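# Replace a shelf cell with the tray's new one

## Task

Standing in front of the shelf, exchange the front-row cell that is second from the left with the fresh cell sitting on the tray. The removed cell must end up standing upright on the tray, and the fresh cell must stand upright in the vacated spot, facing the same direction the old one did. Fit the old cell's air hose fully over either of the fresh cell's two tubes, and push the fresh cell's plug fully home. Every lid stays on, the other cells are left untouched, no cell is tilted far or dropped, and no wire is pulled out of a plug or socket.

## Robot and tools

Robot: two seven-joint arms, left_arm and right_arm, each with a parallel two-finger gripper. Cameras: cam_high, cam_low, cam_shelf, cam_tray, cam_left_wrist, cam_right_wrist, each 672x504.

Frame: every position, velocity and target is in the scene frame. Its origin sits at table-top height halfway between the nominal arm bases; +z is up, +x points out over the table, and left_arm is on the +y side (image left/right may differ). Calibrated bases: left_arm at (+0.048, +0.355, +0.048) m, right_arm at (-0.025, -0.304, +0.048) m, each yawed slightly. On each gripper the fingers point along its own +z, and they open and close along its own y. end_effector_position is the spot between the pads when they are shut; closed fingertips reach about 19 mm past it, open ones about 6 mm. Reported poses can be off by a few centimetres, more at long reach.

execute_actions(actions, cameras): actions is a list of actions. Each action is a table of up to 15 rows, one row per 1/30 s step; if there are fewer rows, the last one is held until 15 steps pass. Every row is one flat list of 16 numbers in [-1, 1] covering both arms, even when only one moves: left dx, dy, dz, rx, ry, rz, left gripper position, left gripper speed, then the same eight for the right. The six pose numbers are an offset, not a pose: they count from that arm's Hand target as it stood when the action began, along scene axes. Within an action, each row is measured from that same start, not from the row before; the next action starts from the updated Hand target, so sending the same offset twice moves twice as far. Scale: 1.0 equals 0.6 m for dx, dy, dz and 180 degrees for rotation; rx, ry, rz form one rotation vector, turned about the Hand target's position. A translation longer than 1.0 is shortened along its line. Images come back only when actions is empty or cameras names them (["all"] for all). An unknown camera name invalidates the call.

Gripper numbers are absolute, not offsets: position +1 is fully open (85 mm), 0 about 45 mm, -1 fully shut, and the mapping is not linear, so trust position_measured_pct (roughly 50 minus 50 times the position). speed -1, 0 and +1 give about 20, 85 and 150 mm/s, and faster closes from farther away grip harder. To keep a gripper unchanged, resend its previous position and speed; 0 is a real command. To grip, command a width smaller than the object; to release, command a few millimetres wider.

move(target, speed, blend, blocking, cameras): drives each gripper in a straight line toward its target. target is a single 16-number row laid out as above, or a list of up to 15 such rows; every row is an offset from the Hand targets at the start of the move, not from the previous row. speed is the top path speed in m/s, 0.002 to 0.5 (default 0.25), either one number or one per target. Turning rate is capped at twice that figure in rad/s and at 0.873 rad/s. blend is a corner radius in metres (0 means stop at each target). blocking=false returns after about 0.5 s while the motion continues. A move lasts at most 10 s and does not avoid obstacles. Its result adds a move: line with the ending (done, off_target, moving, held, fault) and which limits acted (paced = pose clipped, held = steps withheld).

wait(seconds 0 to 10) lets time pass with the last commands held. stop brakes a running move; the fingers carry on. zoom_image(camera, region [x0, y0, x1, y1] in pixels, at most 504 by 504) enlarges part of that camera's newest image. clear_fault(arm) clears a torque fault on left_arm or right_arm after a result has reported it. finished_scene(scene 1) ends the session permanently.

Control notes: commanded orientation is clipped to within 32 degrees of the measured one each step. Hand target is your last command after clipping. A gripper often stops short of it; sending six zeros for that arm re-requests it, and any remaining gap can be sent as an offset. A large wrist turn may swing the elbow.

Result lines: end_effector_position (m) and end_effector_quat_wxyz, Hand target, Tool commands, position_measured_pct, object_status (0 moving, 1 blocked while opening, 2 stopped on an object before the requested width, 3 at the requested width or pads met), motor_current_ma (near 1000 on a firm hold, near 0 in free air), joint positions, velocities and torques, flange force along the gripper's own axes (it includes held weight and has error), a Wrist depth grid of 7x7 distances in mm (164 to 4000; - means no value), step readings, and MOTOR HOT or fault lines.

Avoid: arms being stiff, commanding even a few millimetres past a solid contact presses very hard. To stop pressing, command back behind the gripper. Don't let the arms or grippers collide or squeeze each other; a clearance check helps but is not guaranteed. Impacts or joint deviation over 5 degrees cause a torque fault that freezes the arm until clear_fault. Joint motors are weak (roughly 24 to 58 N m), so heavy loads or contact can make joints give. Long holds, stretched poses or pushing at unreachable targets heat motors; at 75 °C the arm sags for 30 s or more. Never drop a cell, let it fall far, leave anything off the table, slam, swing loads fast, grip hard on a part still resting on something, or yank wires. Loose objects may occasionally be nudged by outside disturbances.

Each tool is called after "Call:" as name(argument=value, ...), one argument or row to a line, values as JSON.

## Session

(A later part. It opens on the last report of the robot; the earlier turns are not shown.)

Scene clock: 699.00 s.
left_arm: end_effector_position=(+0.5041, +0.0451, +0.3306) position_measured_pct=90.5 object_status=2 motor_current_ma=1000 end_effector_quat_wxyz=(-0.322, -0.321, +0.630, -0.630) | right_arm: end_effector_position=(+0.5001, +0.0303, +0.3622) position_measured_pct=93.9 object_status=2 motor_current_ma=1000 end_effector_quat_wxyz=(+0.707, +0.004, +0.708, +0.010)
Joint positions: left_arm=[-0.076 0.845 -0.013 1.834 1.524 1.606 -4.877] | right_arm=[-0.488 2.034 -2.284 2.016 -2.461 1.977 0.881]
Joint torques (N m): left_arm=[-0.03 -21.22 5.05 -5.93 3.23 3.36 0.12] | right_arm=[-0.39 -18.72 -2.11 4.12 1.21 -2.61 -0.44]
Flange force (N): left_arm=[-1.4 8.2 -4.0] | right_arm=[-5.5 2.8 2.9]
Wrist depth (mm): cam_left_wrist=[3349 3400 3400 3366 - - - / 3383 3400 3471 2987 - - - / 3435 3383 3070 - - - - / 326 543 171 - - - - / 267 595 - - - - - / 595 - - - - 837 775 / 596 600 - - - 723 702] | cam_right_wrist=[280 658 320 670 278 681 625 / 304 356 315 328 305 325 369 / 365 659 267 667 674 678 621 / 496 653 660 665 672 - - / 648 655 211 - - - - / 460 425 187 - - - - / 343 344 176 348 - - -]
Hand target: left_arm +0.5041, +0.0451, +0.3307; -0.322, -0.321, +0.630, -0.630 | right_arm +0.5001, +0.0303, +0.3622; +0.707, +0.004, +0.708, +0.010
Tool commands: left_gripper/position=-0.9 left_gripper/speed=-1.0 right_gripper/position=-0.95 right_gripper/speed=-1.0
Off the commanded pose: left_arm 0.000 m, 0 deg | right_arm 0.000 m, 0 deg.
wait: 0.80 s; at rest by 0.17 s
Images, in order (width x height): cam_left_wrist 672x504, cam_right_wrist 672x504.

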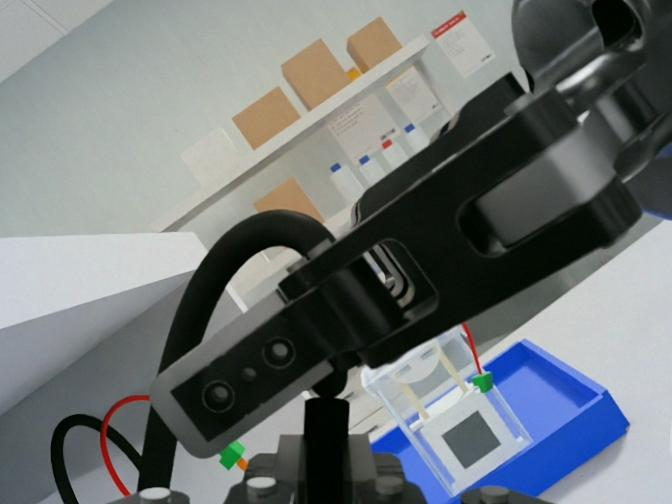

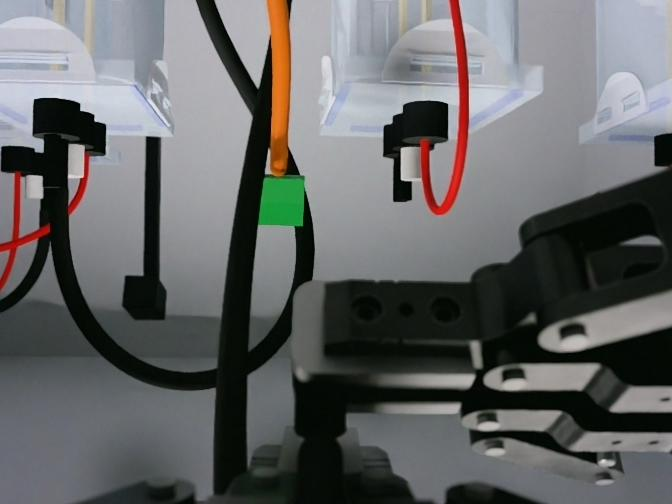

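Call:
move(
  target=[
    [0.0,0,0,0,0,0,-0.9,-1,0,0,0,0,0,0,-0.68,-1],
    [-0.0185,0,-0.0082,0,0.139,0,-0.9,-1,0,0,0,0,0,0,-0.68,-1],
  ],
  speed=0.04,
  cameras=["cam_left_wrist","cam_right_wrist"],
)

Scene clock: 709.53 s.
left_arm: end_effector_position=(+0.4929, +0.0451, +0.3257) position_measured_pct=90.5 object_status=2 motor_current_ma=1000 end_effector_quat_wxyz=(-0.451, -0.450, +0.545, -0.545) | right_arm: end_effector_position=(+0.5001, +0.0303, +0.3622) position_measured_pct=84.0 object_status=3 motor_current_ma=0 end_effector_quat_wxyz=(+0.707, +0.004, +0.708, +0.010)
Joint positions: left_arm=[-0.078 0.844 -0.013 1.873 1.522 1.605 -4.479] | right_arm=[-0.488 2.034 -2.284 2.016 -2.461 1.977 0.881]
Joint torques (N m): left_arm=[0.07 -20.03 4.49 -4.89 2.22 3.17 0.01] | right_arm=[1.47 -19.29 -3.16 3.6 1.67 -2.57 -0.45]
Flange force (N): left_arm=[-3.1 4.4 -2.8] | right_arm=[-4.4 4.3 -0.5]
Wrist depth (mm): cam_left_wrist=[3282 3418 3418 3453 3418 3400 3527 / 264 3400 3400 3028 3055 3508 3435 / 249 360 2987 3400 3435 3435 - / 594 449 180 3028 - - - / 594 595 - - - - - / 439 - - - - - - / 441 598 - 990 - 923 898] | cam_right_wrist=[280 657 318 667 279 676 623 / 304 364 319 329 306 325 367 / 317 655 273 668 673 681 591 / 496 653 658 666 672 679 590 / 647 652 - - - - - / 460 395 - - - - - / 343 344 347 372 - - -]
Hand target: left_arm +0.4929, +0.0451, +0.3257; -0.451, -0.450, +0.545, -0.545 | right_arm +0.5001, +0.0303, +0.3622; +0.707, +0.004, +0.708, +0.010
Off the commanded pose: left_arm 0.000 m, 0 deg | right_arm 0.000 m, 0 deg.
move: done
Images, in order (width x height): cam_left_wrist 672x504, cam_right_wrist 672x504.

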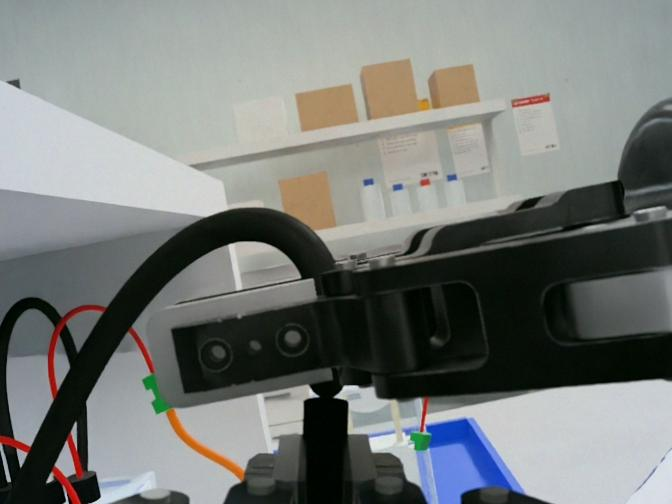

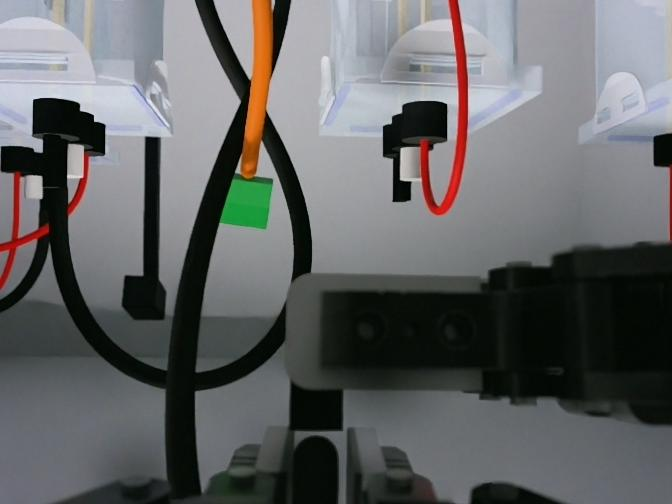

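Call:
move(
  target=[
    [0.0,0,0,0,0,0,-0.9,-1,-0.02,0,0.0,0,0,0,-0.68,-1],
  ],
  speed=0.04,
)

Call:
move(
  target=[
    [0.0,0,0,0,0,0,-0.9,-1,0,0,0.0,0,0,0,-0.95,-1],
  ],
  speed=0.04,
)

Call:
wait(
  seconds=0.8,
  cameras=["cam_left_wrist","cam_right_wrist"],
)

Scene clock: 712.90 s.
left_arm: end_effector_position=(+0.4929, +0.0451, +0.3257) position_measured_pct=90.5 object_status=2 motor_current_ma=1000 end_effector_quat_wxyz=(-0.451, -0.450, +0.545, -0.545) | right_arm: end_effector_position=(+0.4881, +0.0302, +0.3622) position_measured_pct=84.0 object_status=3 motor_current_ma=0 end_effector_quat_wxyz=(+0.707, +0.004, +0.708, +0.010)
Joint positions: left_arm=[-0.078 0.844 -0.013 1.873 1.522 1.605 -4.479] | right_arm=[-0.505 2.031 -2.274 2.037 -2.441 2.011 0.894]
Joint torques (N m): left_arm=[0.71 -19.82 4.87 -4.37 1.56 3.17 -0.05] | right_arm=[2.15 -19.37 -3.5 2.99 1.67 -2.73 -0.44]
Flange force (N): left_arm=[-2.8 2.5 -3.0] | right_arm=[-3.8 4.1 -2.9]
Wrist depth (mm): cam_left_wrist=[3383 3332 3418 3400 3435 3490 3471 / 265 3453 3366 3028 3055 3527 3471 / 248 360 3028 3366 3508 3527 - / 593 183 588 2987 3000 - - / 461 592 - - - - - / 456 - - - - - - / 441 597 - 988 - 936 922] | cam_right_wrist=[292 668 331 677 294 696 627 / 317 337 324 328 296 325 385 / 455 666 285 677 681 691 593 / 508 666 672 679 687 690 591 / 660 665 236 - - - - / 457 459 332 - - - - / 344 344 346 371 350 351 333]
Hand target: left_arm +0.4929, +0.0451, +0.3257; -0.451, -0.450, +0.545, -0.545 | right_arm +0.4881, +0.0302, +0.3622; +0.707, +0.004, +0.708, +0.010
Off the commanded pose: left_arm 0.000 m, 0 deg | right_arm 0.000 m, 0 deg.
move: done

Scene clock: 713.87 s.
left_arm: end_effector_position=(+0.4929, +0.0451, +0.3257) position_measured_pct=90.5 object_status=2 motor_current_ma=1000 end_effector_quat_wxyz=(-0.451, -0.450, +0.545, -0.545) | right_arm: end_effector_position=(+0.4881, +0.0303, +0.3622) position_measured_pct=91.3 object_status=0 motor_current_ma=1000 end_effector_quat_wxyz=(+0.707, +0.004, +0.708, +0.010)
Joint positions: left_arm=[-0.078 0.844 -0.013 1.873 1.522 1.605 -4.479] | right_arm=[-0.505 2.031 -2.274 2.037 -2.441 2.011 0.894]
Joint torques (N m): left_arm=[0.86 -19.81 4.93 -4.88 2.18 2.96 -0.04] | right_arm=[0.4 -19.37 -2.73 3.33 1.23 -3.1 -0.49]
Flange force (N): left_arm=[-2.4 4.4 -4.7] | right_arm=[-3.8 1.7 -1.0]
Wrist depth (mm): cam_left_wrist=[3400 3366 3453 3546 3490 3435 3508 / 263 3400 3366 3028 3070 3418 3508 / 249 351 3084 3349 3490 3453 - / 547 182 591 3041 - - - / 462 594 - - - - - / 557 - - - - - - / 553 597 - 982 - 944 922] | cam_right_wrist=[291 666 331 681 293 691 626 / 316 337 672 329 297 325 368 / 457 666 283 680 383 693 595 / 508 667 672 679 686 691 590 / 660 663 235 - - - - / 458 460 220 - - - - / 342 344 346 370 351 350 333]
Hand target: left_arm +0.4930, +0.0451, +0.3257; -0.451, -0.450, +0.545, -0.545 | right_arm +0.4881, +0.0303, +0.3622; +0.707, +0.004, +0.708, +0.010
Off the commanded pose: left_arm 0.000 m, 0 deg | right_arm 0.000 m, 0 deg.
move: done

Scene clock: 714.67 s.
left_arm: end_effector_position=(+0.4929, +0.0451, +0.3257) position_measured_pct=90.5 object_status=2 motor_current_ma=1000 end_effector_quat_wxyz=(-0.451, -0.450, +0.545, -0.545) | right_arm: end_effector_position=(+0.4881, +0.0303, +0.3622) position_measured_pct=91.3 object_status=2 motor_current_ma=1000 end_effector_quat_wxyz=(+0.707, +0.004, +0.708, +0.010)
Joint positions: left_arm=[-0.078 0.844 -0.013 1.873 1.522 1.605 -4.479] | right_arm=[-0.505 2.031 -2.274 2.037 -2.441 2.011 0.894]
Joint torques (N m): left_arm=[0.79 -19.9 4.98 -4.91 2.12 2.92 -0.03] | right_arm=[0.46 -19.35 -2.76 3.49 1.29 -3.03 -0.42]
Flange force (N): left_arm=[-2.6 4.5 -4.6] | right_arm=[-3.8 2.4 -0.4]
Wrist depth (mm): cam_left_wrist=[3349 3471 3435 3366 3453 3508 3435 / 263 3435 3400 3014 3055 3565 3508 / 248 350 3128 3453 3565 3453 - / 546 182 591 3055 - - - / 462 596 - - - - - / 561 - - - - - - / 547 596 - 988 - 940 923] | cam_right_wrist=[292 665 331 679 293 692 626 / 317 337 670 329 297 325 368 / 455 666 284 681 385 694 590 / 507 663 668 681 685 692 595 / 661 664 235 - - - - / 457 459 220 - - - - / 342 344 345 370 351 351 332]
Hand target: left_arm +0.4930, +0.0451, +0.3257; -0.451, -0.450, +0.545, -0.545 | right_arm +0.4881, +0.0303, +0.3622; +0.707, +0.004, +0.708, +0.010
Tool commands: left_gripper/position=-0.9 left_gripper/speed=-1.0 right_gripper/position=-0.95 right_gripper/speed=-1.0
Off the commanded pose: left_arm 0.000 m, 0 deg | right_arm 0.000 m, 0 deg.
wait: 0.80 s; at rest by 0.17 s
Images, in order (width x height): cam_left_wrist 672x504, cam_right_wrist 672x504.

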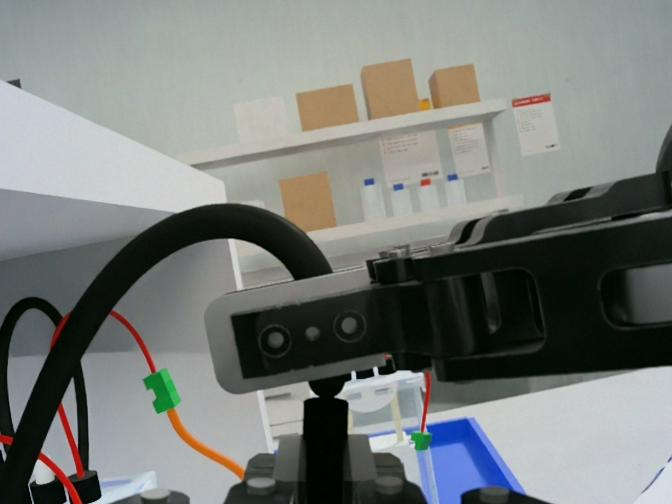

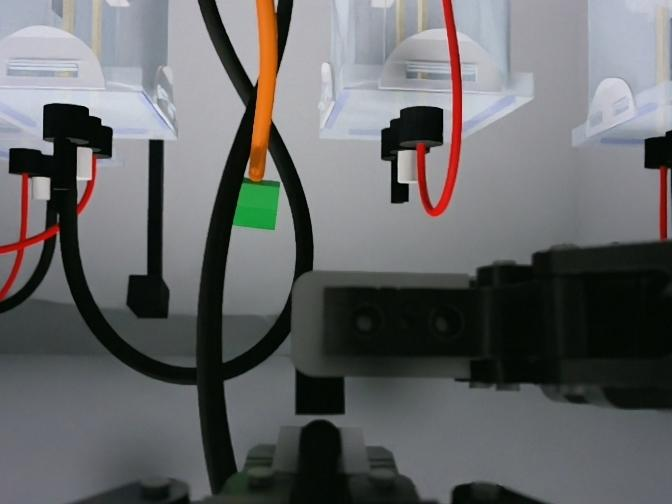

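Call:
move(
  target=[
    [0.0,0,0,0,0,0,-0.55,-1,0,0,0.0,0,0,0,-0.95,-1],
    [0,0.14,0,0,0,0,-0.55,-1,0,0,0.0,0,0,0,-0.95,-1],
  ],
  speed=0.08,
  cameras=["cam_left_wrist","cam_right_wrist"],
)

Scene clock: 717.83 s.
left_arm: end_effector_position=(+0.4929, +0.1291, +0.3257) position_measured_pct=77.5 object_status=3 motor_current_ma=0 end_effector_quat_wxyz=(-0.451, -0.450, +0.545, -0.545) | right_arm: end_effector_position=(+0.4881, +0.0303, +0.3622) position_measured_pct=91.3 object_status=2 motor_current_ma=1000 end_effector_quat_wxyz=(+0.707, +0.004, +0.708, +0.010)
Joint positions: left_arm=[-0.222 0.853 -0.075 1.843 1.374 1.726 -4.477] | right_arm=[-0.505 2.031 -2.274 2.037 -2.441 2.011 0.894]
Joint torques (N m): left_arm=[0.28 -19.52 3.99 -3.85 1.38 3.08 -0.05] | right_arm=[2.73 -19.66 -3.91 2.99 1.99 -2.79 -0.4]
Flange force (N): left_arm=[-2.4 2.5 -1.3] | right_arm=[-3.3 4.9 -3.5]
Wrist depth (mm): cam_left_wrist=[3546 3435 3584 3565 3471 3490 3603 / 3453 3565 3565 3128 3128 3546 3565 / 237 360 3282 3546 3508 3299 223 / 681 677 262 244 227 189 209 / 680 678 234 228 211 193 234 / 683 647 683 1345 1256 1329 1069 / 525 554 679 1056 964 981 439] | cam_right_wrist=[292 663 332 681 293 691 624 / 317 337 670 328 296 326 385 / 455 667 283 680 385 690 593 / 508 666 670 677 684 689 593 / 662 663 670 675 689 690 589 / 458 459 329 467 471 474 - / 342 344 345 371 350 352 353]
Hand target: left_arm +0.4929, +0.1291, +0.3257; -0.451, -0.450, +0.545, -0.545 | right_arm +0.4881, +0.0303, +0.3622; +0.707, +0.004, +0.708, +0.010
Off the commanded pose: left_arm 0.000 m, 0 deg | right_arm 0.000 m, 0 deg.
move: done
Images, in order (width x height): cam_left_wrist 672x504, cam_right_wrist 672x504.

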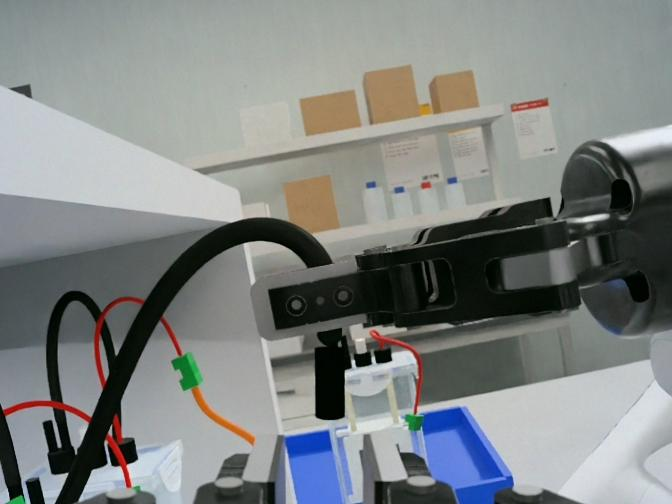

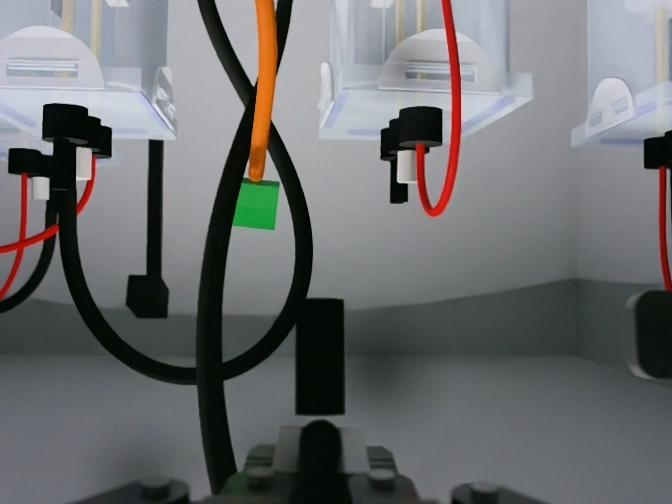

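Call:
move(
  target=[
    [0.0,0.1,0.05,0,0,0,-0.55,-1,0.06,0.008,-0.01,0,0,0,-0.95,-1],
    [0,0.2,0.05,0,0,0,-0.55,-1,0.227,0.034,-0.015,0,0.0556,0,-0.95,-1],
  ],
  speed=0.1,
  cameras=["cam_left_wrist","cam_right_wrist","cam_shelf","cam_high"],
)

Call:
zoom_image(
  camera="cam_shelf",
  region=[410, 130, 560, 300],
)

Scene clock: 723.20 s.
left_arm: end_effector_position=(+0.4930, +0.2491, +0.3557) position_measured_pct=77.5 object_status=3 motor_current_ma=0 end_effector_quat_wxyz=(-0.451, -0.450, +0.545, -0.545) | right_arm: end_effector_position=(+0.6243, +0.0507, +0.3531) position_measured_pct=91.3 object_status=2 motor_current_ma=1000 end_effector_quat_wxyz=(+0.642, +0.005, +0.766, +0.010)
Joint positions: left_arm=[-0.421 0.838 -0.142 1.704 1.208 1.921 -4.388] | right_arm=[-0.445 1.947 -2.462 1.662 -2.728 1.752 0.82]
Joint torques (N m): left_arm=[0.47 -19.95 3.46 -4.4 1.56 3.02 -0.01] | right_arm=[2.91 -23.02 -3.84 4.84 2.14 -2.37 -0.44]
Flange force (N): left_arm=[-2.6 3.1 -0.7] | right_arm=[-2.6 5.1 -1.8]
Wrist depth (mm): cam_left_wrist=[3565 3603 3565 3663 3623 3663 3704 / 3584 3603 3623 3643 3266 3725 3789 / 3546 3546 3565 3400 3623 339 316 / 232 380 556 313 309 312 314 / 798 800 303 304 312 392 367 / 334 285 306 316 1149 440 424 / 487 636 801 1230 969 535 916] | cam_right_wrist=[511 507 255 177 180 184 501 / 249 246 - 229 204 214 281 / 286 256 565 260 258 583 519 / 468 231 557 561 566 575 538 / 465 539 546 552 558 562 515 / 430 529 535 540 547 552 535 / 515 518 - 531 537 543 530]
Hand target: left_arm +0.4930, +0.2491, +0.3557; -0.451, -0.450, +0.545, -0.545 | right_arm +0.6243, +0.0507, +0.3531; +0.642, +0.005, +0.766, +0.010
Off the commanded pose: left_arm 0.000 m, 0 deg | right_arm 0.000 m, 0 deg.
move: done
Images, in order (width x height): cam_high 672x504, cam_shelf 672x504, cam_left_wrist 672x504, cam_right_wrist 672x504.

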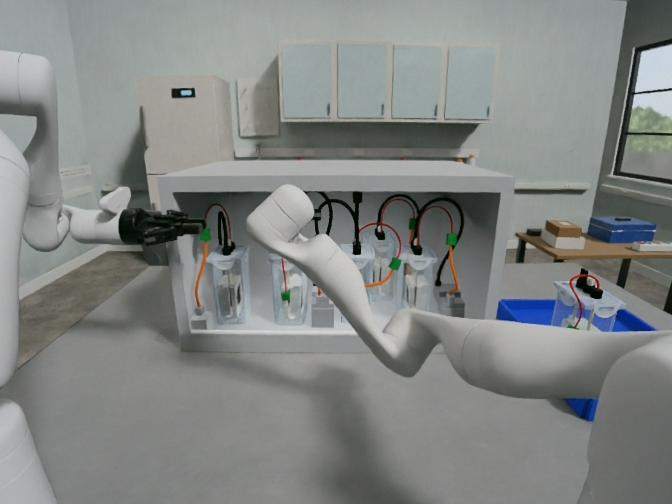

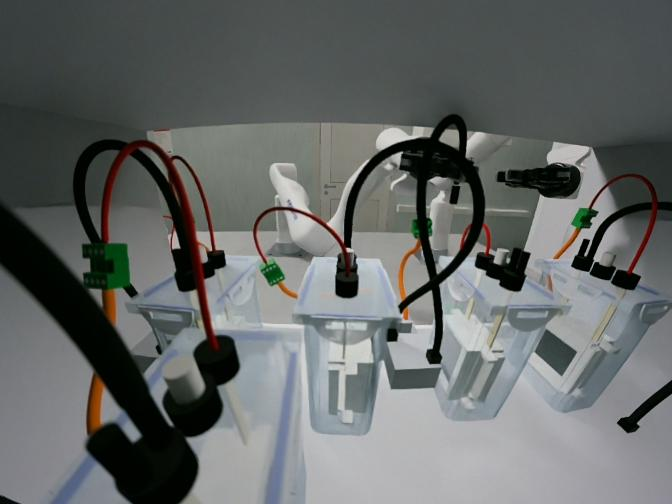

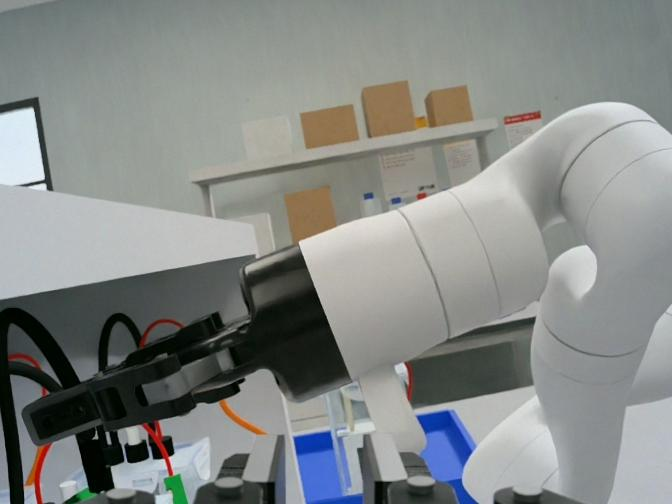

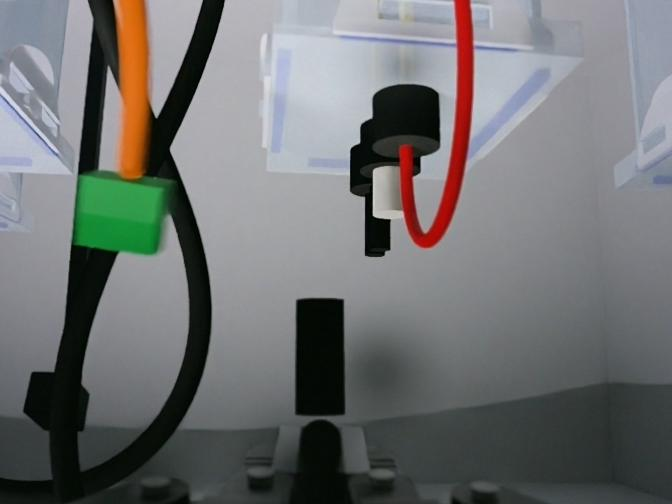

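Scaled by 2.965 from the camera's 672x504 image, which has a finer 960x720 frame.

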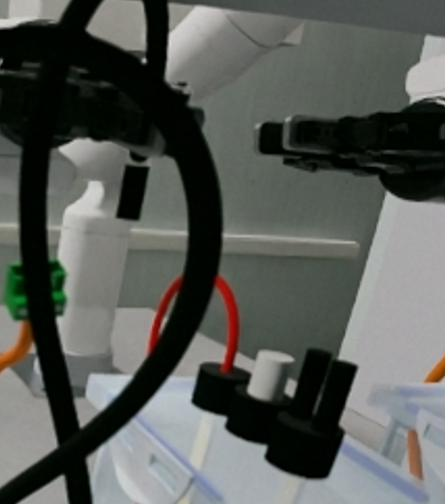

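Call:
move(
  target=[
    [0.0,0,0,0,0,0,-0.55,-1,0.13,0.005,-0.024,0,0,0,-0.95,-1],
  ],
  speed=0.07,
  cameras=["cam_right_wrist","cam_shelf"],
)

Call:
zoom_image(
  camera="cam_shelf",
  region=[430, 130, 560, 300],
)

Call:
zoom_image(
  camera="cam_right_wrist",
  region=[280, 100, 480, 440],
)

Scene clock: 727.80 s.
left_arm: end_effector_position=(+0.4930, +0.2491, +0.3557) position_measured_pct=77.5 object_status=3 motor_current_ma=0 end_effector_quat_wxyz=(-0.451, -0.450, +0.545, -0.545) | right_arm: end_effector_position=(+0.7023, +0.0536, +0.3388) position_measured_pct=91.3 object_status=2 motor_current_ma=1000 end_effector_quat_wxyz=(+0.642, +0.005, +0.766, +0.010)
Joint positions: left_arm=[-0.421 0.838 -0.142 1.704 1.208 1.921 -4.388] | right_arm=[-0.405 1.931 -2.485 1.436 -2.77 1.52 0.765]
Joint torques (N m): left_arm=[0.4 -19.91 3.42 -4.43 1.58 3.06 -0.02] | right_arm=[3.01 -24.87 -3.87 6.31 2.27 -2.18 -0.45]
Flange force (N): left_arm=[-2.5 3.2 -0.5] | right_arm=[-2.6 5.7 -0.4]
Wrist depth (mm): cam_left_wrist=[3584 3623 3623 3663 3643 3684 3704 / 3704 3603 3584 3527 3282 3663 3565 / 3643 3623 3663 3418 338 3453 3725 / 232 380 559 317 328 298 3811 / 798 308 303 305 - 307 608 / 315 299 305 981 978 406 608 / 293 315 - 1149 962 462 982] | cam_right_wrist=[478 478 - - - - - / 409 - 185 184 - - - / 481 - 488 - - 505 507 / - - 479 478 486 492 498 / 459 462 472 475 480 485 486 / 449 456 461 465 471 474 478 / 444 448 - 457 464 467 470]
Hand target: left_arm +0.4930, +0.2491, +0.3557; -0.451, -0.450, +0.545, -0.545 | right_arm +0.7023, +0.0537, +0.3388; +0.642, +0.005, +0.766, +0.010
Off the commanded pose: left_arm 0.000 m, 0 deg | right_arm 0.000 m, 0 deg.
move: done
Images, in order (width x height): cam_shelf 672x504, cam_right_wrist 672x504.

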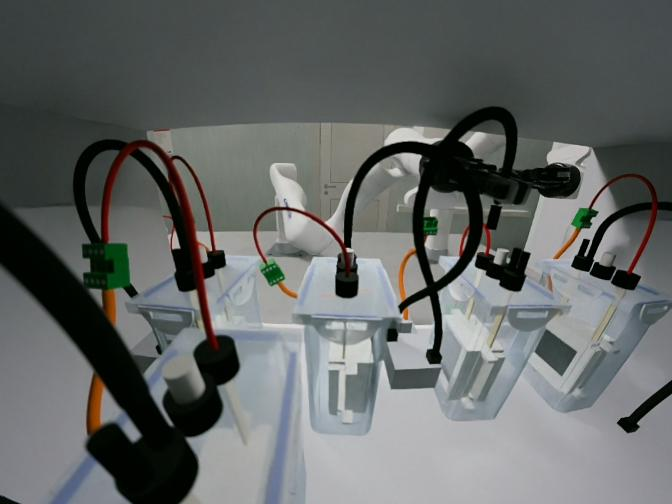

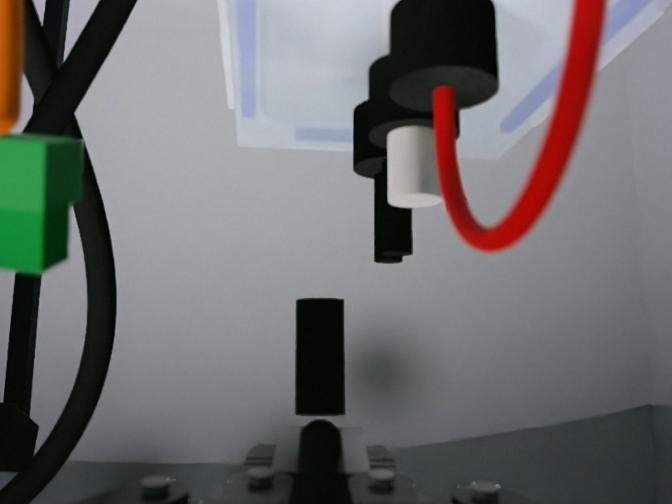

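Scaled by 2.965 from the camera's 672x504 image, which has a finer 960x720 frame.

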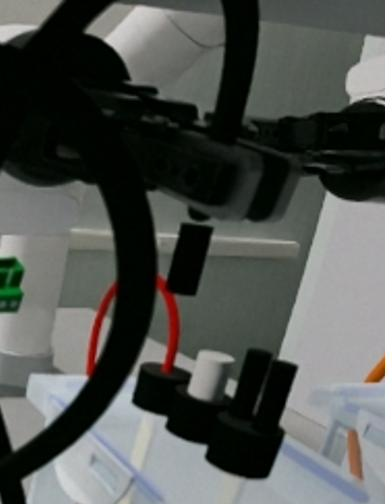

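Scaled by 1.482.

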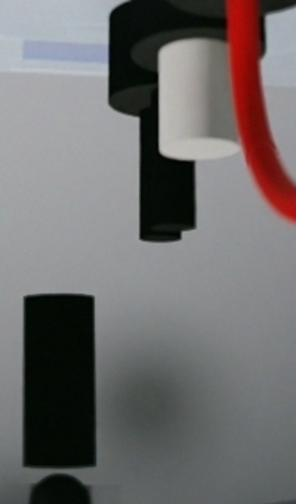

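Call:
move(
  target=[
    [0.0,0,0,0,0,0,-0.55,-1,0.055,0.031,0,0,0,0,-0.95,-1],
  ],
  speed=0.05,
  cameras=["cam_right_wrist","cam_shelf"],
)

Call:
zoom_image(
  camera="cam_shelf",
  region=[460, 170, 560, 300],
)

Call:
zoom_image(
  camera="cam_right_wrist",
  region=[240, 100, 440, 440],
)

Scene clock: 732.10 s.
left_arm: end_effector_position=(+0.4930, +0.2491, +0.3557) position_measured_pct=77.5 object_status=3 motor_current_ma=0 end_effector_quat_wxyz=(-0.451, -0.450, +0.545, -0.545) | right_arm: end_effector_position=(+0.7353, +0.0723, +0.3388) position_measured_pct=91.3 object_status=2 motor_current_ma=1000 end_effector_quat_wxyz=(+0.642, +0.005, +0.767, +0.010)
Joint positions: left_arm=[-0.421 0.838 -0.142 1.704 1.208 1.921 -4.388] | right_arm=[-0.43 1.886 -2.491 1.273 -2.774 1.414 0.723]
Joint torques (N m): left_arm=[0.42 -20.02 3.37 -4.37 1.62 3.01 -0.05] | right_arm=[3.03 -26.22 -3.55 6.95 2.38 -2.13 -0.46]
Flange force (N): left_arm=[-2.7 2.9 -0.8] | right_arm=[-2.6 5.8 0.2]
Wrist depth (mm): cam_left_wrist=[3508 3663 3663 3584 3725 3704 3746 / 3603 3643 3546 3603 3299 3704 3725 / 3565 3623 3643 3188 326 3684 3663 / 232 348 312 314 287 310 3684 / 298 292 289 295 283 290 598 / 284 285 294 1280 378 409 620 / 286 300 799 1151 962 457 985] | cam_right_wrist=[- - - - - - - / 455 - - - - - 476 / - 448 - 457 - 463 469 / 437 440 440 449 450 456 458 / 425 431 436 440 444 446 449 / 418 421 426 430 435 436 441 / 413 416 - 425 428 431 434]
Hand target: left_arm +0.4930, +0.2491, +0.3557; -0.451, -0.450, +0.545, -0.545 | right_arm +0.7353, +0.0722, +0.3388; +0.642, +0.005, +0.766, +0.010
Off the commanded pose: left_arm 0.000 m, 0 deg | right_arm 0.000 m, 0 deg.
move: done
Images, in order (width x height): cam_shelf 672x504, cam_right_wrist 672x504.

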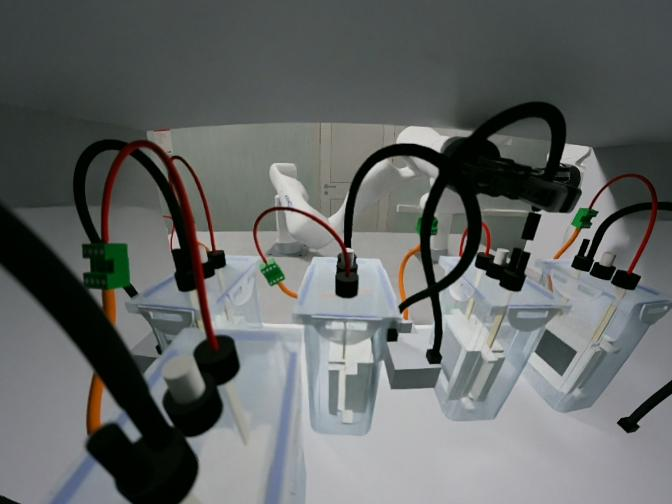

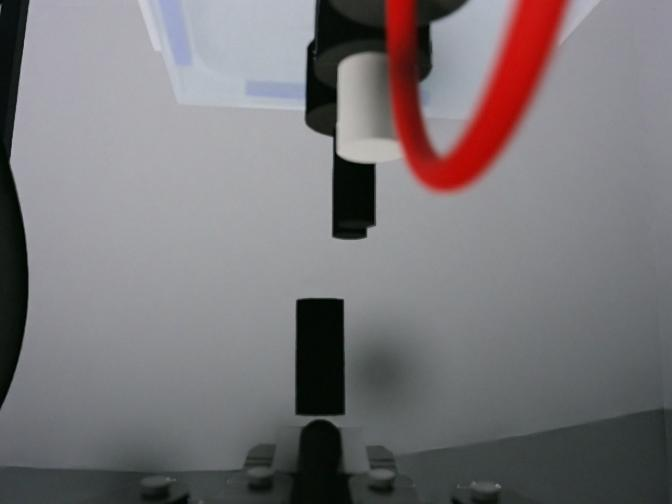

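Scaled by 3.877 from the camera's 672x504 image, which has a finer 960x720 frame.

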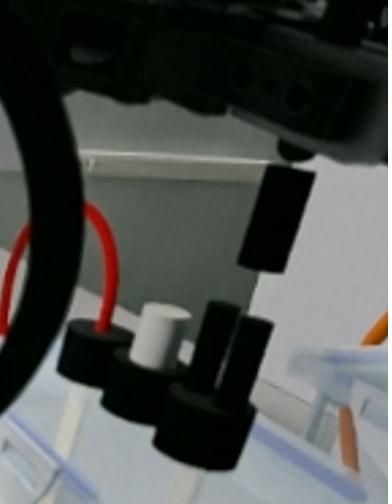

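Scaled by 1.482.

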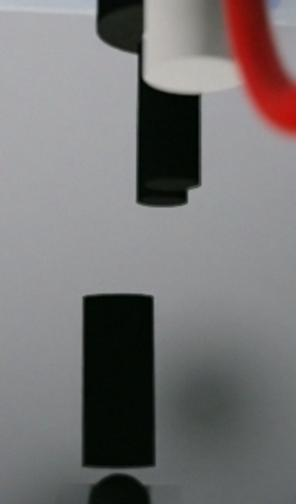

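Call:
move(
  target=[
    [0.067,0.062,-0.169,-0.026,0.0566,0.2776,-0.55,-1,0,0,0,0,0,0,-0.95,-1],
  ],
  speed=0.15,
  cameras=["cam_left_wrist"],
)

Scene clock: 749.23 s.
left_arm: end_effector_position=(+0.5332, +0.2863, +0.2544) position_measured_pct=77.5 object_status=3 motor_current_ma=0 end_effector_quat_wxyz=(+0.241, +0.665, -0.241, +0.665) | right_arm: end_effector_position=(+0.7353, +0.0722, +0.3388) position_measured_pct=91.3 object_status=2 motor_current_ma=1000 end_effector_quat_wxyz=(+0.642, +0.005, +0.766, +0.010)
Joint positions: left_arm=[-0.482 1.002 -0.158 2.383 1.871 1.771 -4.898] | right_arm=[-0.43 1.886 -2.491 1.273 -2.774 1.414 0.723]
Joint torques (N m): left_arm=[0.32 -17.15 3.84 0.18 -0.23 3.36 0] | right_arm=[2.96 -26.25 -3.57 6.99 2.35 -2.11 -0.37]
Flange force (N): left_arm=[-2.8 2.0 -6.0] | right_arm=[-2.4 5.9 0.4]
Wrist depth (mm): cam_left_wrist=[- 342 341 339 338 336 308 / - 448 559 556 492 318 283 / - 659 702 756 353 320 295 / - 226 718 778 836 344 301 / - 225 717 763 416 488 498 / - 224 295 393 359 368 506 / - 236 266 - 811 534 489] | cam_right_wrist=[- - - - - - - / 455 - - - - - 475 / - 449 - 455 - 464 467 / 438 440 441 448 449 456 457 / 426 431 436 440 444 446 449 / 419 422 428 429 434 436 441 / 413 417 - 424 428 429 434]
Hand target: left_arm +0.5332, +0.2863, +0.2543; +0.241, +0.665, -0.241, +0.665 | right_arm +0.7353, +0.0722, +0.3388; +0.642, +0.005, +0.766, +0.010
Off the commanded pose: left_arm 0.000 m, 0 deg | right_arm 0.000 m, 0 deg.
move: done
Images, in order (width x height): cam_left_wrist 672x504.

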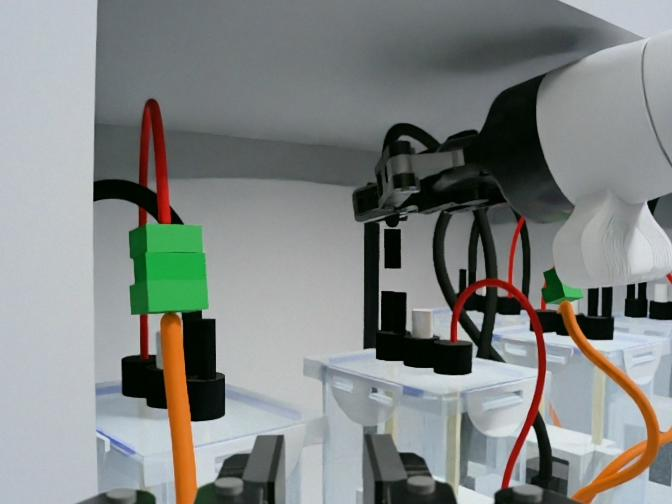

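Call:
zoom_image(
  camera="cam_left_wrist",
  region=[340, 200, 490, 380],
)

Scaled by 2.800.

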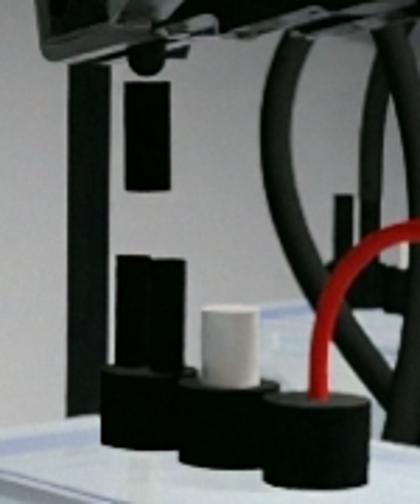

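Call:
move(
  target=[
    [0,0,0,0,0,0,-0.55,-1,-0.0275,0.0105,0,0,0,0,-0.95,-1],
  ],
  speed=0.05,
  cameras=["cam_left_wrist","cam_right_wrist","cam_shelf"],
)

Call:
zoom_image(
  camera="cam_left_wrist",
  region=[340, 200, 490, 380],
)

Call:
zoom_image(
  camera="cam_shelf",
  region=[460, 170, 560, 300],
)

Call:
zoom_image(
  camera="cam_right_wrist",
  region=[240, 100, 440, 440],
)

Scene clock: 755.97 s.
left_arm: end_effector_position=(+0.5332, +0.2863, +0.2544) position_measured_pct=77.5 object_status=3 motor_current_ma=0 end_effector_quat_wxyz=(+0.241, +0.665, -0.241, +0.665) | right_arm: end_effector_position=(+0.7188, +0.0785, +0.3388) position_measured_pct=91.3 object_status=2 motor_current_ma=1000 end_effector_quat_wxyz=(+0.642, +0.005, +0.766, +0.010)
Joint positions: left_arm=[-0.482 1.002 -0.158 2.383 1.871 1.771 -4.898] | right_arm=[-0.445 1.895 -2.483 1.311 -2.761 1.458 0.722]
Joint torques (N m): left_arm=[0.42 -17.22 3.79 0.15 -0.22 3.33 -0.01] | right_arm=[2.9 -25.96 -3.65 6.77 2.34 -2.17 -0.43]
Flange force (N): left_arm=[-3.0 2.0 -6.3] | right_arm=[-2.3 5.6 -0.2]
Wrist depth (mm): cam_left_wrist=[- 341 340 340 338 336 307 / - 447 560 555 494 307 275 / - 660 698 756 338 313 285 / - 227 720 775 829 785 278 / - 225 718 766 416 483 497 / - 224 294 395 359 369 507 / - 236 266 - 814 533 489] | cam_right_wrist=[- - - - - - 456 / - - - - 182 - 494 / 466 466 471 474 - 484 488 / 454 456 462 464 471 476 453 / 442 448 454 456 462 466 466 / 434 437 443 446 452 456 455 / 429 431 437 439 445 447 451]
Hand target: left_arm +0.5332, +0.2863, +0.2544; +0.241, +0.665, -0.241, +0.665 | right_arm +0.7188, +0.0785, +0.3388; +0.642, +0.005, +0.766, +0.010
Off the commanded pose: left_arm 0.000 m, 0 deg | right_arm 0.000 m, 0 deg.
move: done
Images, in order (width x height): cam_shelf 672x504, cam_left_wrist 672x504, cam_right_wrist 672x504.

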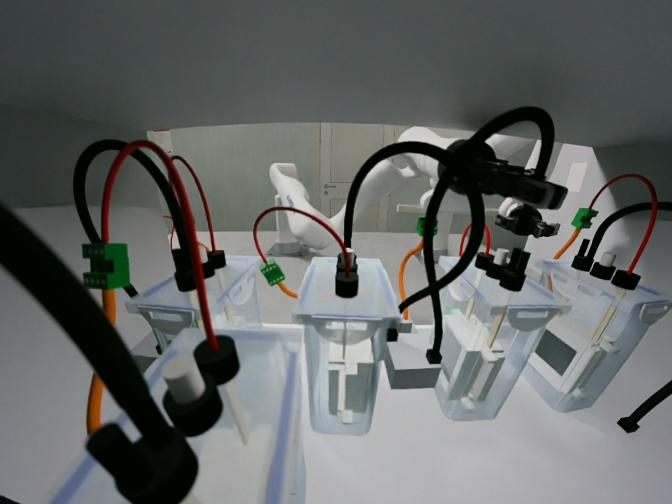

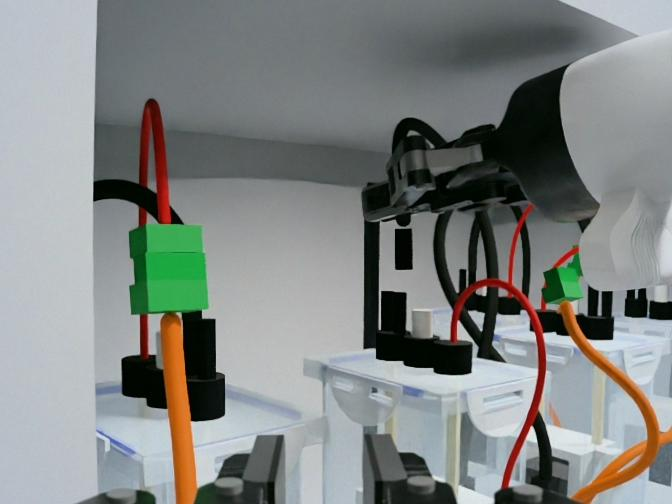

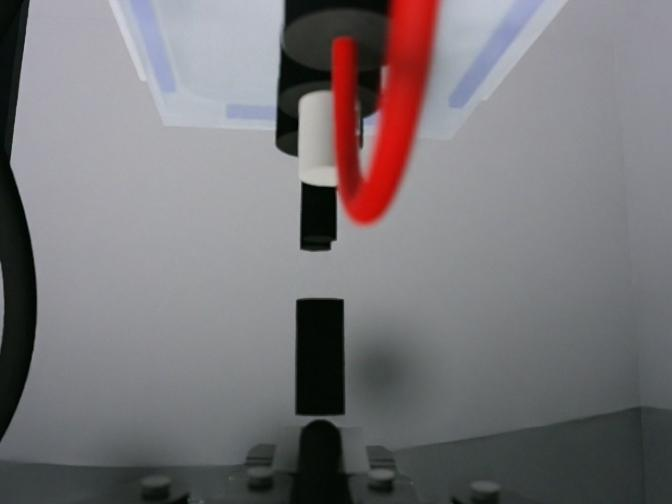

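Scaled by 2.800.

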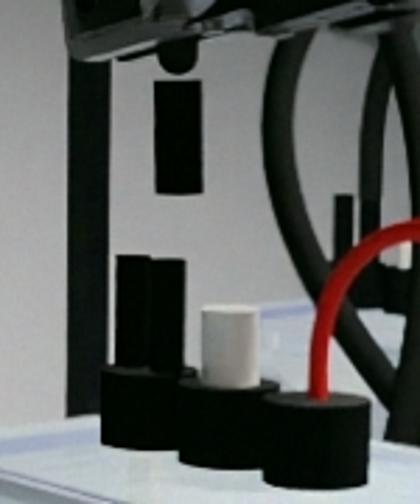

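Scaled by 3.877 from the camera's 672x504 image, which has a finer 960x720 frame.

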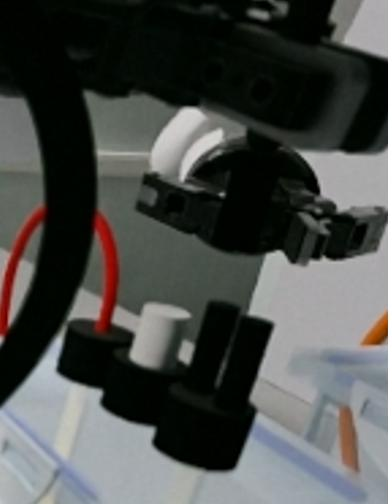

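Scaled by 1.482.

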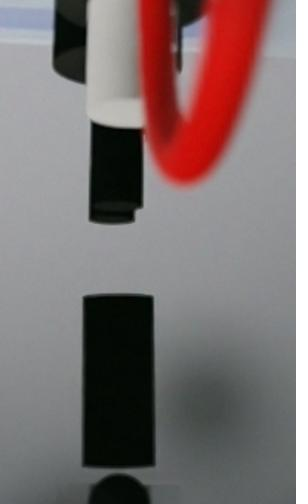

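Call:
zoom_image(
  camera="cam_shelf",
  region=[500, 190, 545, 270],
)

Scaled by 6.300 from the camera's 672x504 image, which has a finer 960x720 frame.

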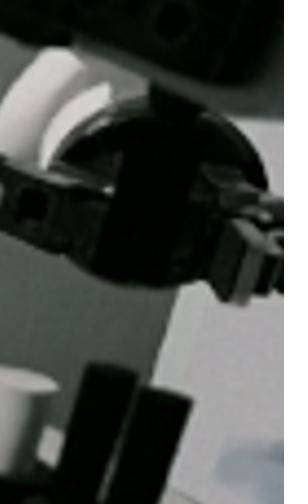

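Call:
move(
  target=[
    [0,0,0,0,0,0,-0.55,-1,0.0125,-0.001,0,0,0,0,-0.95,-1],
  ],
  speed=0.05,
  cameras=["cam_left_wrist","cam_right_wrist","cam_shelf"],
)

Call:
zoom_image(
  camera="cam_left_wrist",
  region=[340, 200, 490, 380],
)

Call:
zoom_image(
  camera="cam_right_wrist",
  region=[240, 100, 440, 440],
)

Scene clock: 760.73 s.
left_arm: end_effector_position=(+0.5332, +0.2863, +0.2544) position_measured_pct=77.5 object_status=3 motor_current_ma=0 end_effector_quat_wxyz=(+0.241, +0.665, -0.241, +0.665) | right_arm: end_effector_position=(+0.7263, +0.0779, +0.3388) position_measured_pct=91.3 object_status=2 motor_current_ma=1000 end_effector_quat_wxyz=(+0.642, +0.005, +0.766, +0.010)
Joint positions: left_arm=[-0.482 1.002 -0.158 2.383 1.871 1.771 -4.898] | right_arm=[-0.443 1.889 -2.486 1.287 -2.765 1.436 0.719]
Joint torques (N m): left_arm=[0.39 -17.16 3.8 0.15 -0.22 3.31 -0.1] | right_arm=[2.96 -26.07 -3.59 6.82 2.28 -2.13 -0.49]
Flange force (N): left_arm=[-2.6 1.8 -6.1] | right_arm=[-2.5 5.7 -0.2]
Wrist depth (mm): cam_left_wrist=[- 341 340 339 338 336 308 / - 448 561 556 492 307 274 / - 662 701 754 350 311 285 / - 226 715 775 830 787 282 / - 225 715 762 418 483 496 / - 224 294 393 360 368 508 / - 236 266 - 819 535 488] | cam_right_wrist=[- - - - - - 454 / 465 - - - - - 488 / 455 460 - 467 - 480 482 / 445 449 454 458 463 468 468 / 437 442 449 450 454 458 460 / 429 433 437 442 447 450 449 / 422 426 430 433 440 442 445]
Hand target: left_arm +0.5332, +0.2863, +0.2544; +0.241, +0.665, -0.241, +0.665 | right_arm +0.7263, +0.0779, +0.3388; +0.642, +0.005, +0.766, +0.010
Off the commanded pose: left_arm 0.000 m, 0 deg | right_arm 0.000 m, 0 deg.
move: done
Images, in order (width x height): cam_shelf 672x504, cam_left_wrist 672x504, cam_right_wrist 672x504.

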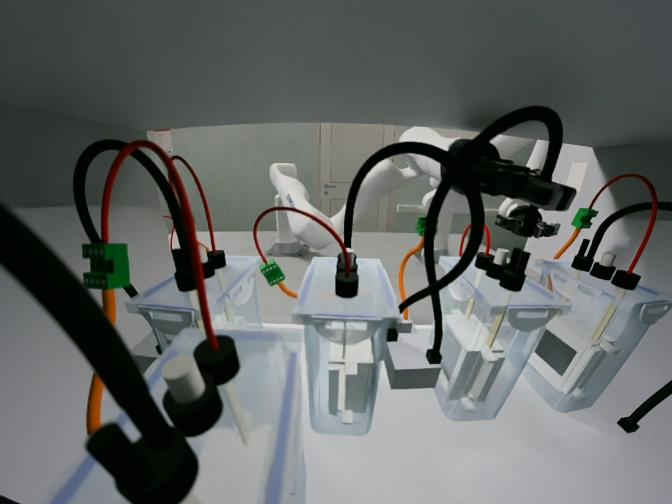

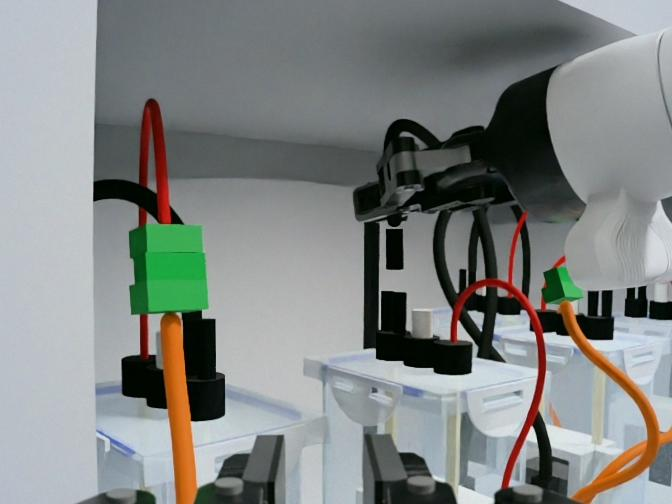

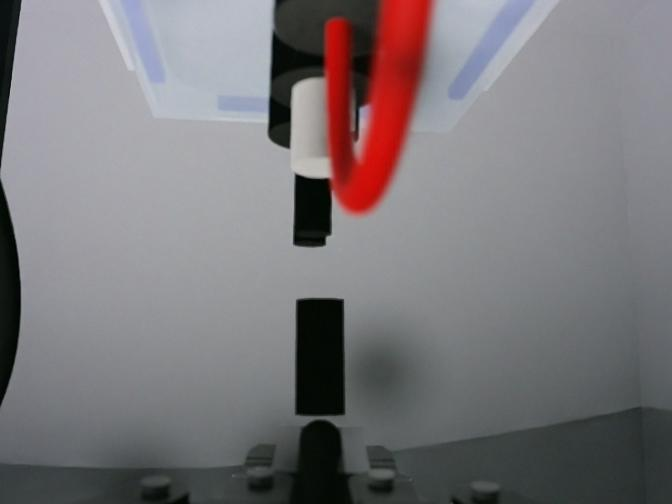

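Scaled by 2.800.

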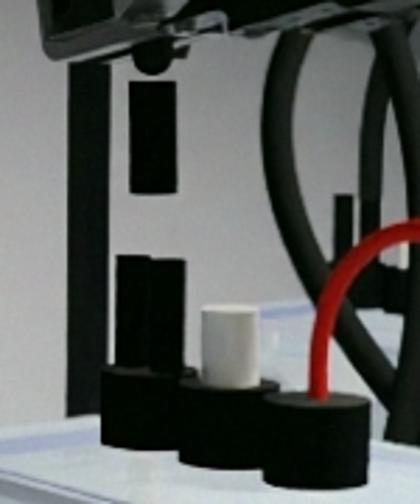

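Scaled by 1.482.

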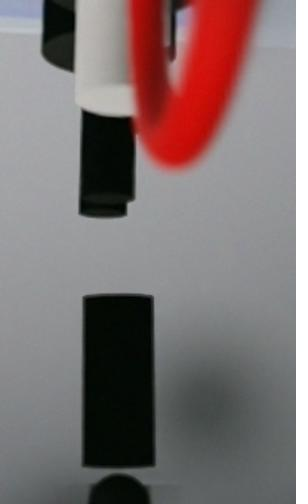

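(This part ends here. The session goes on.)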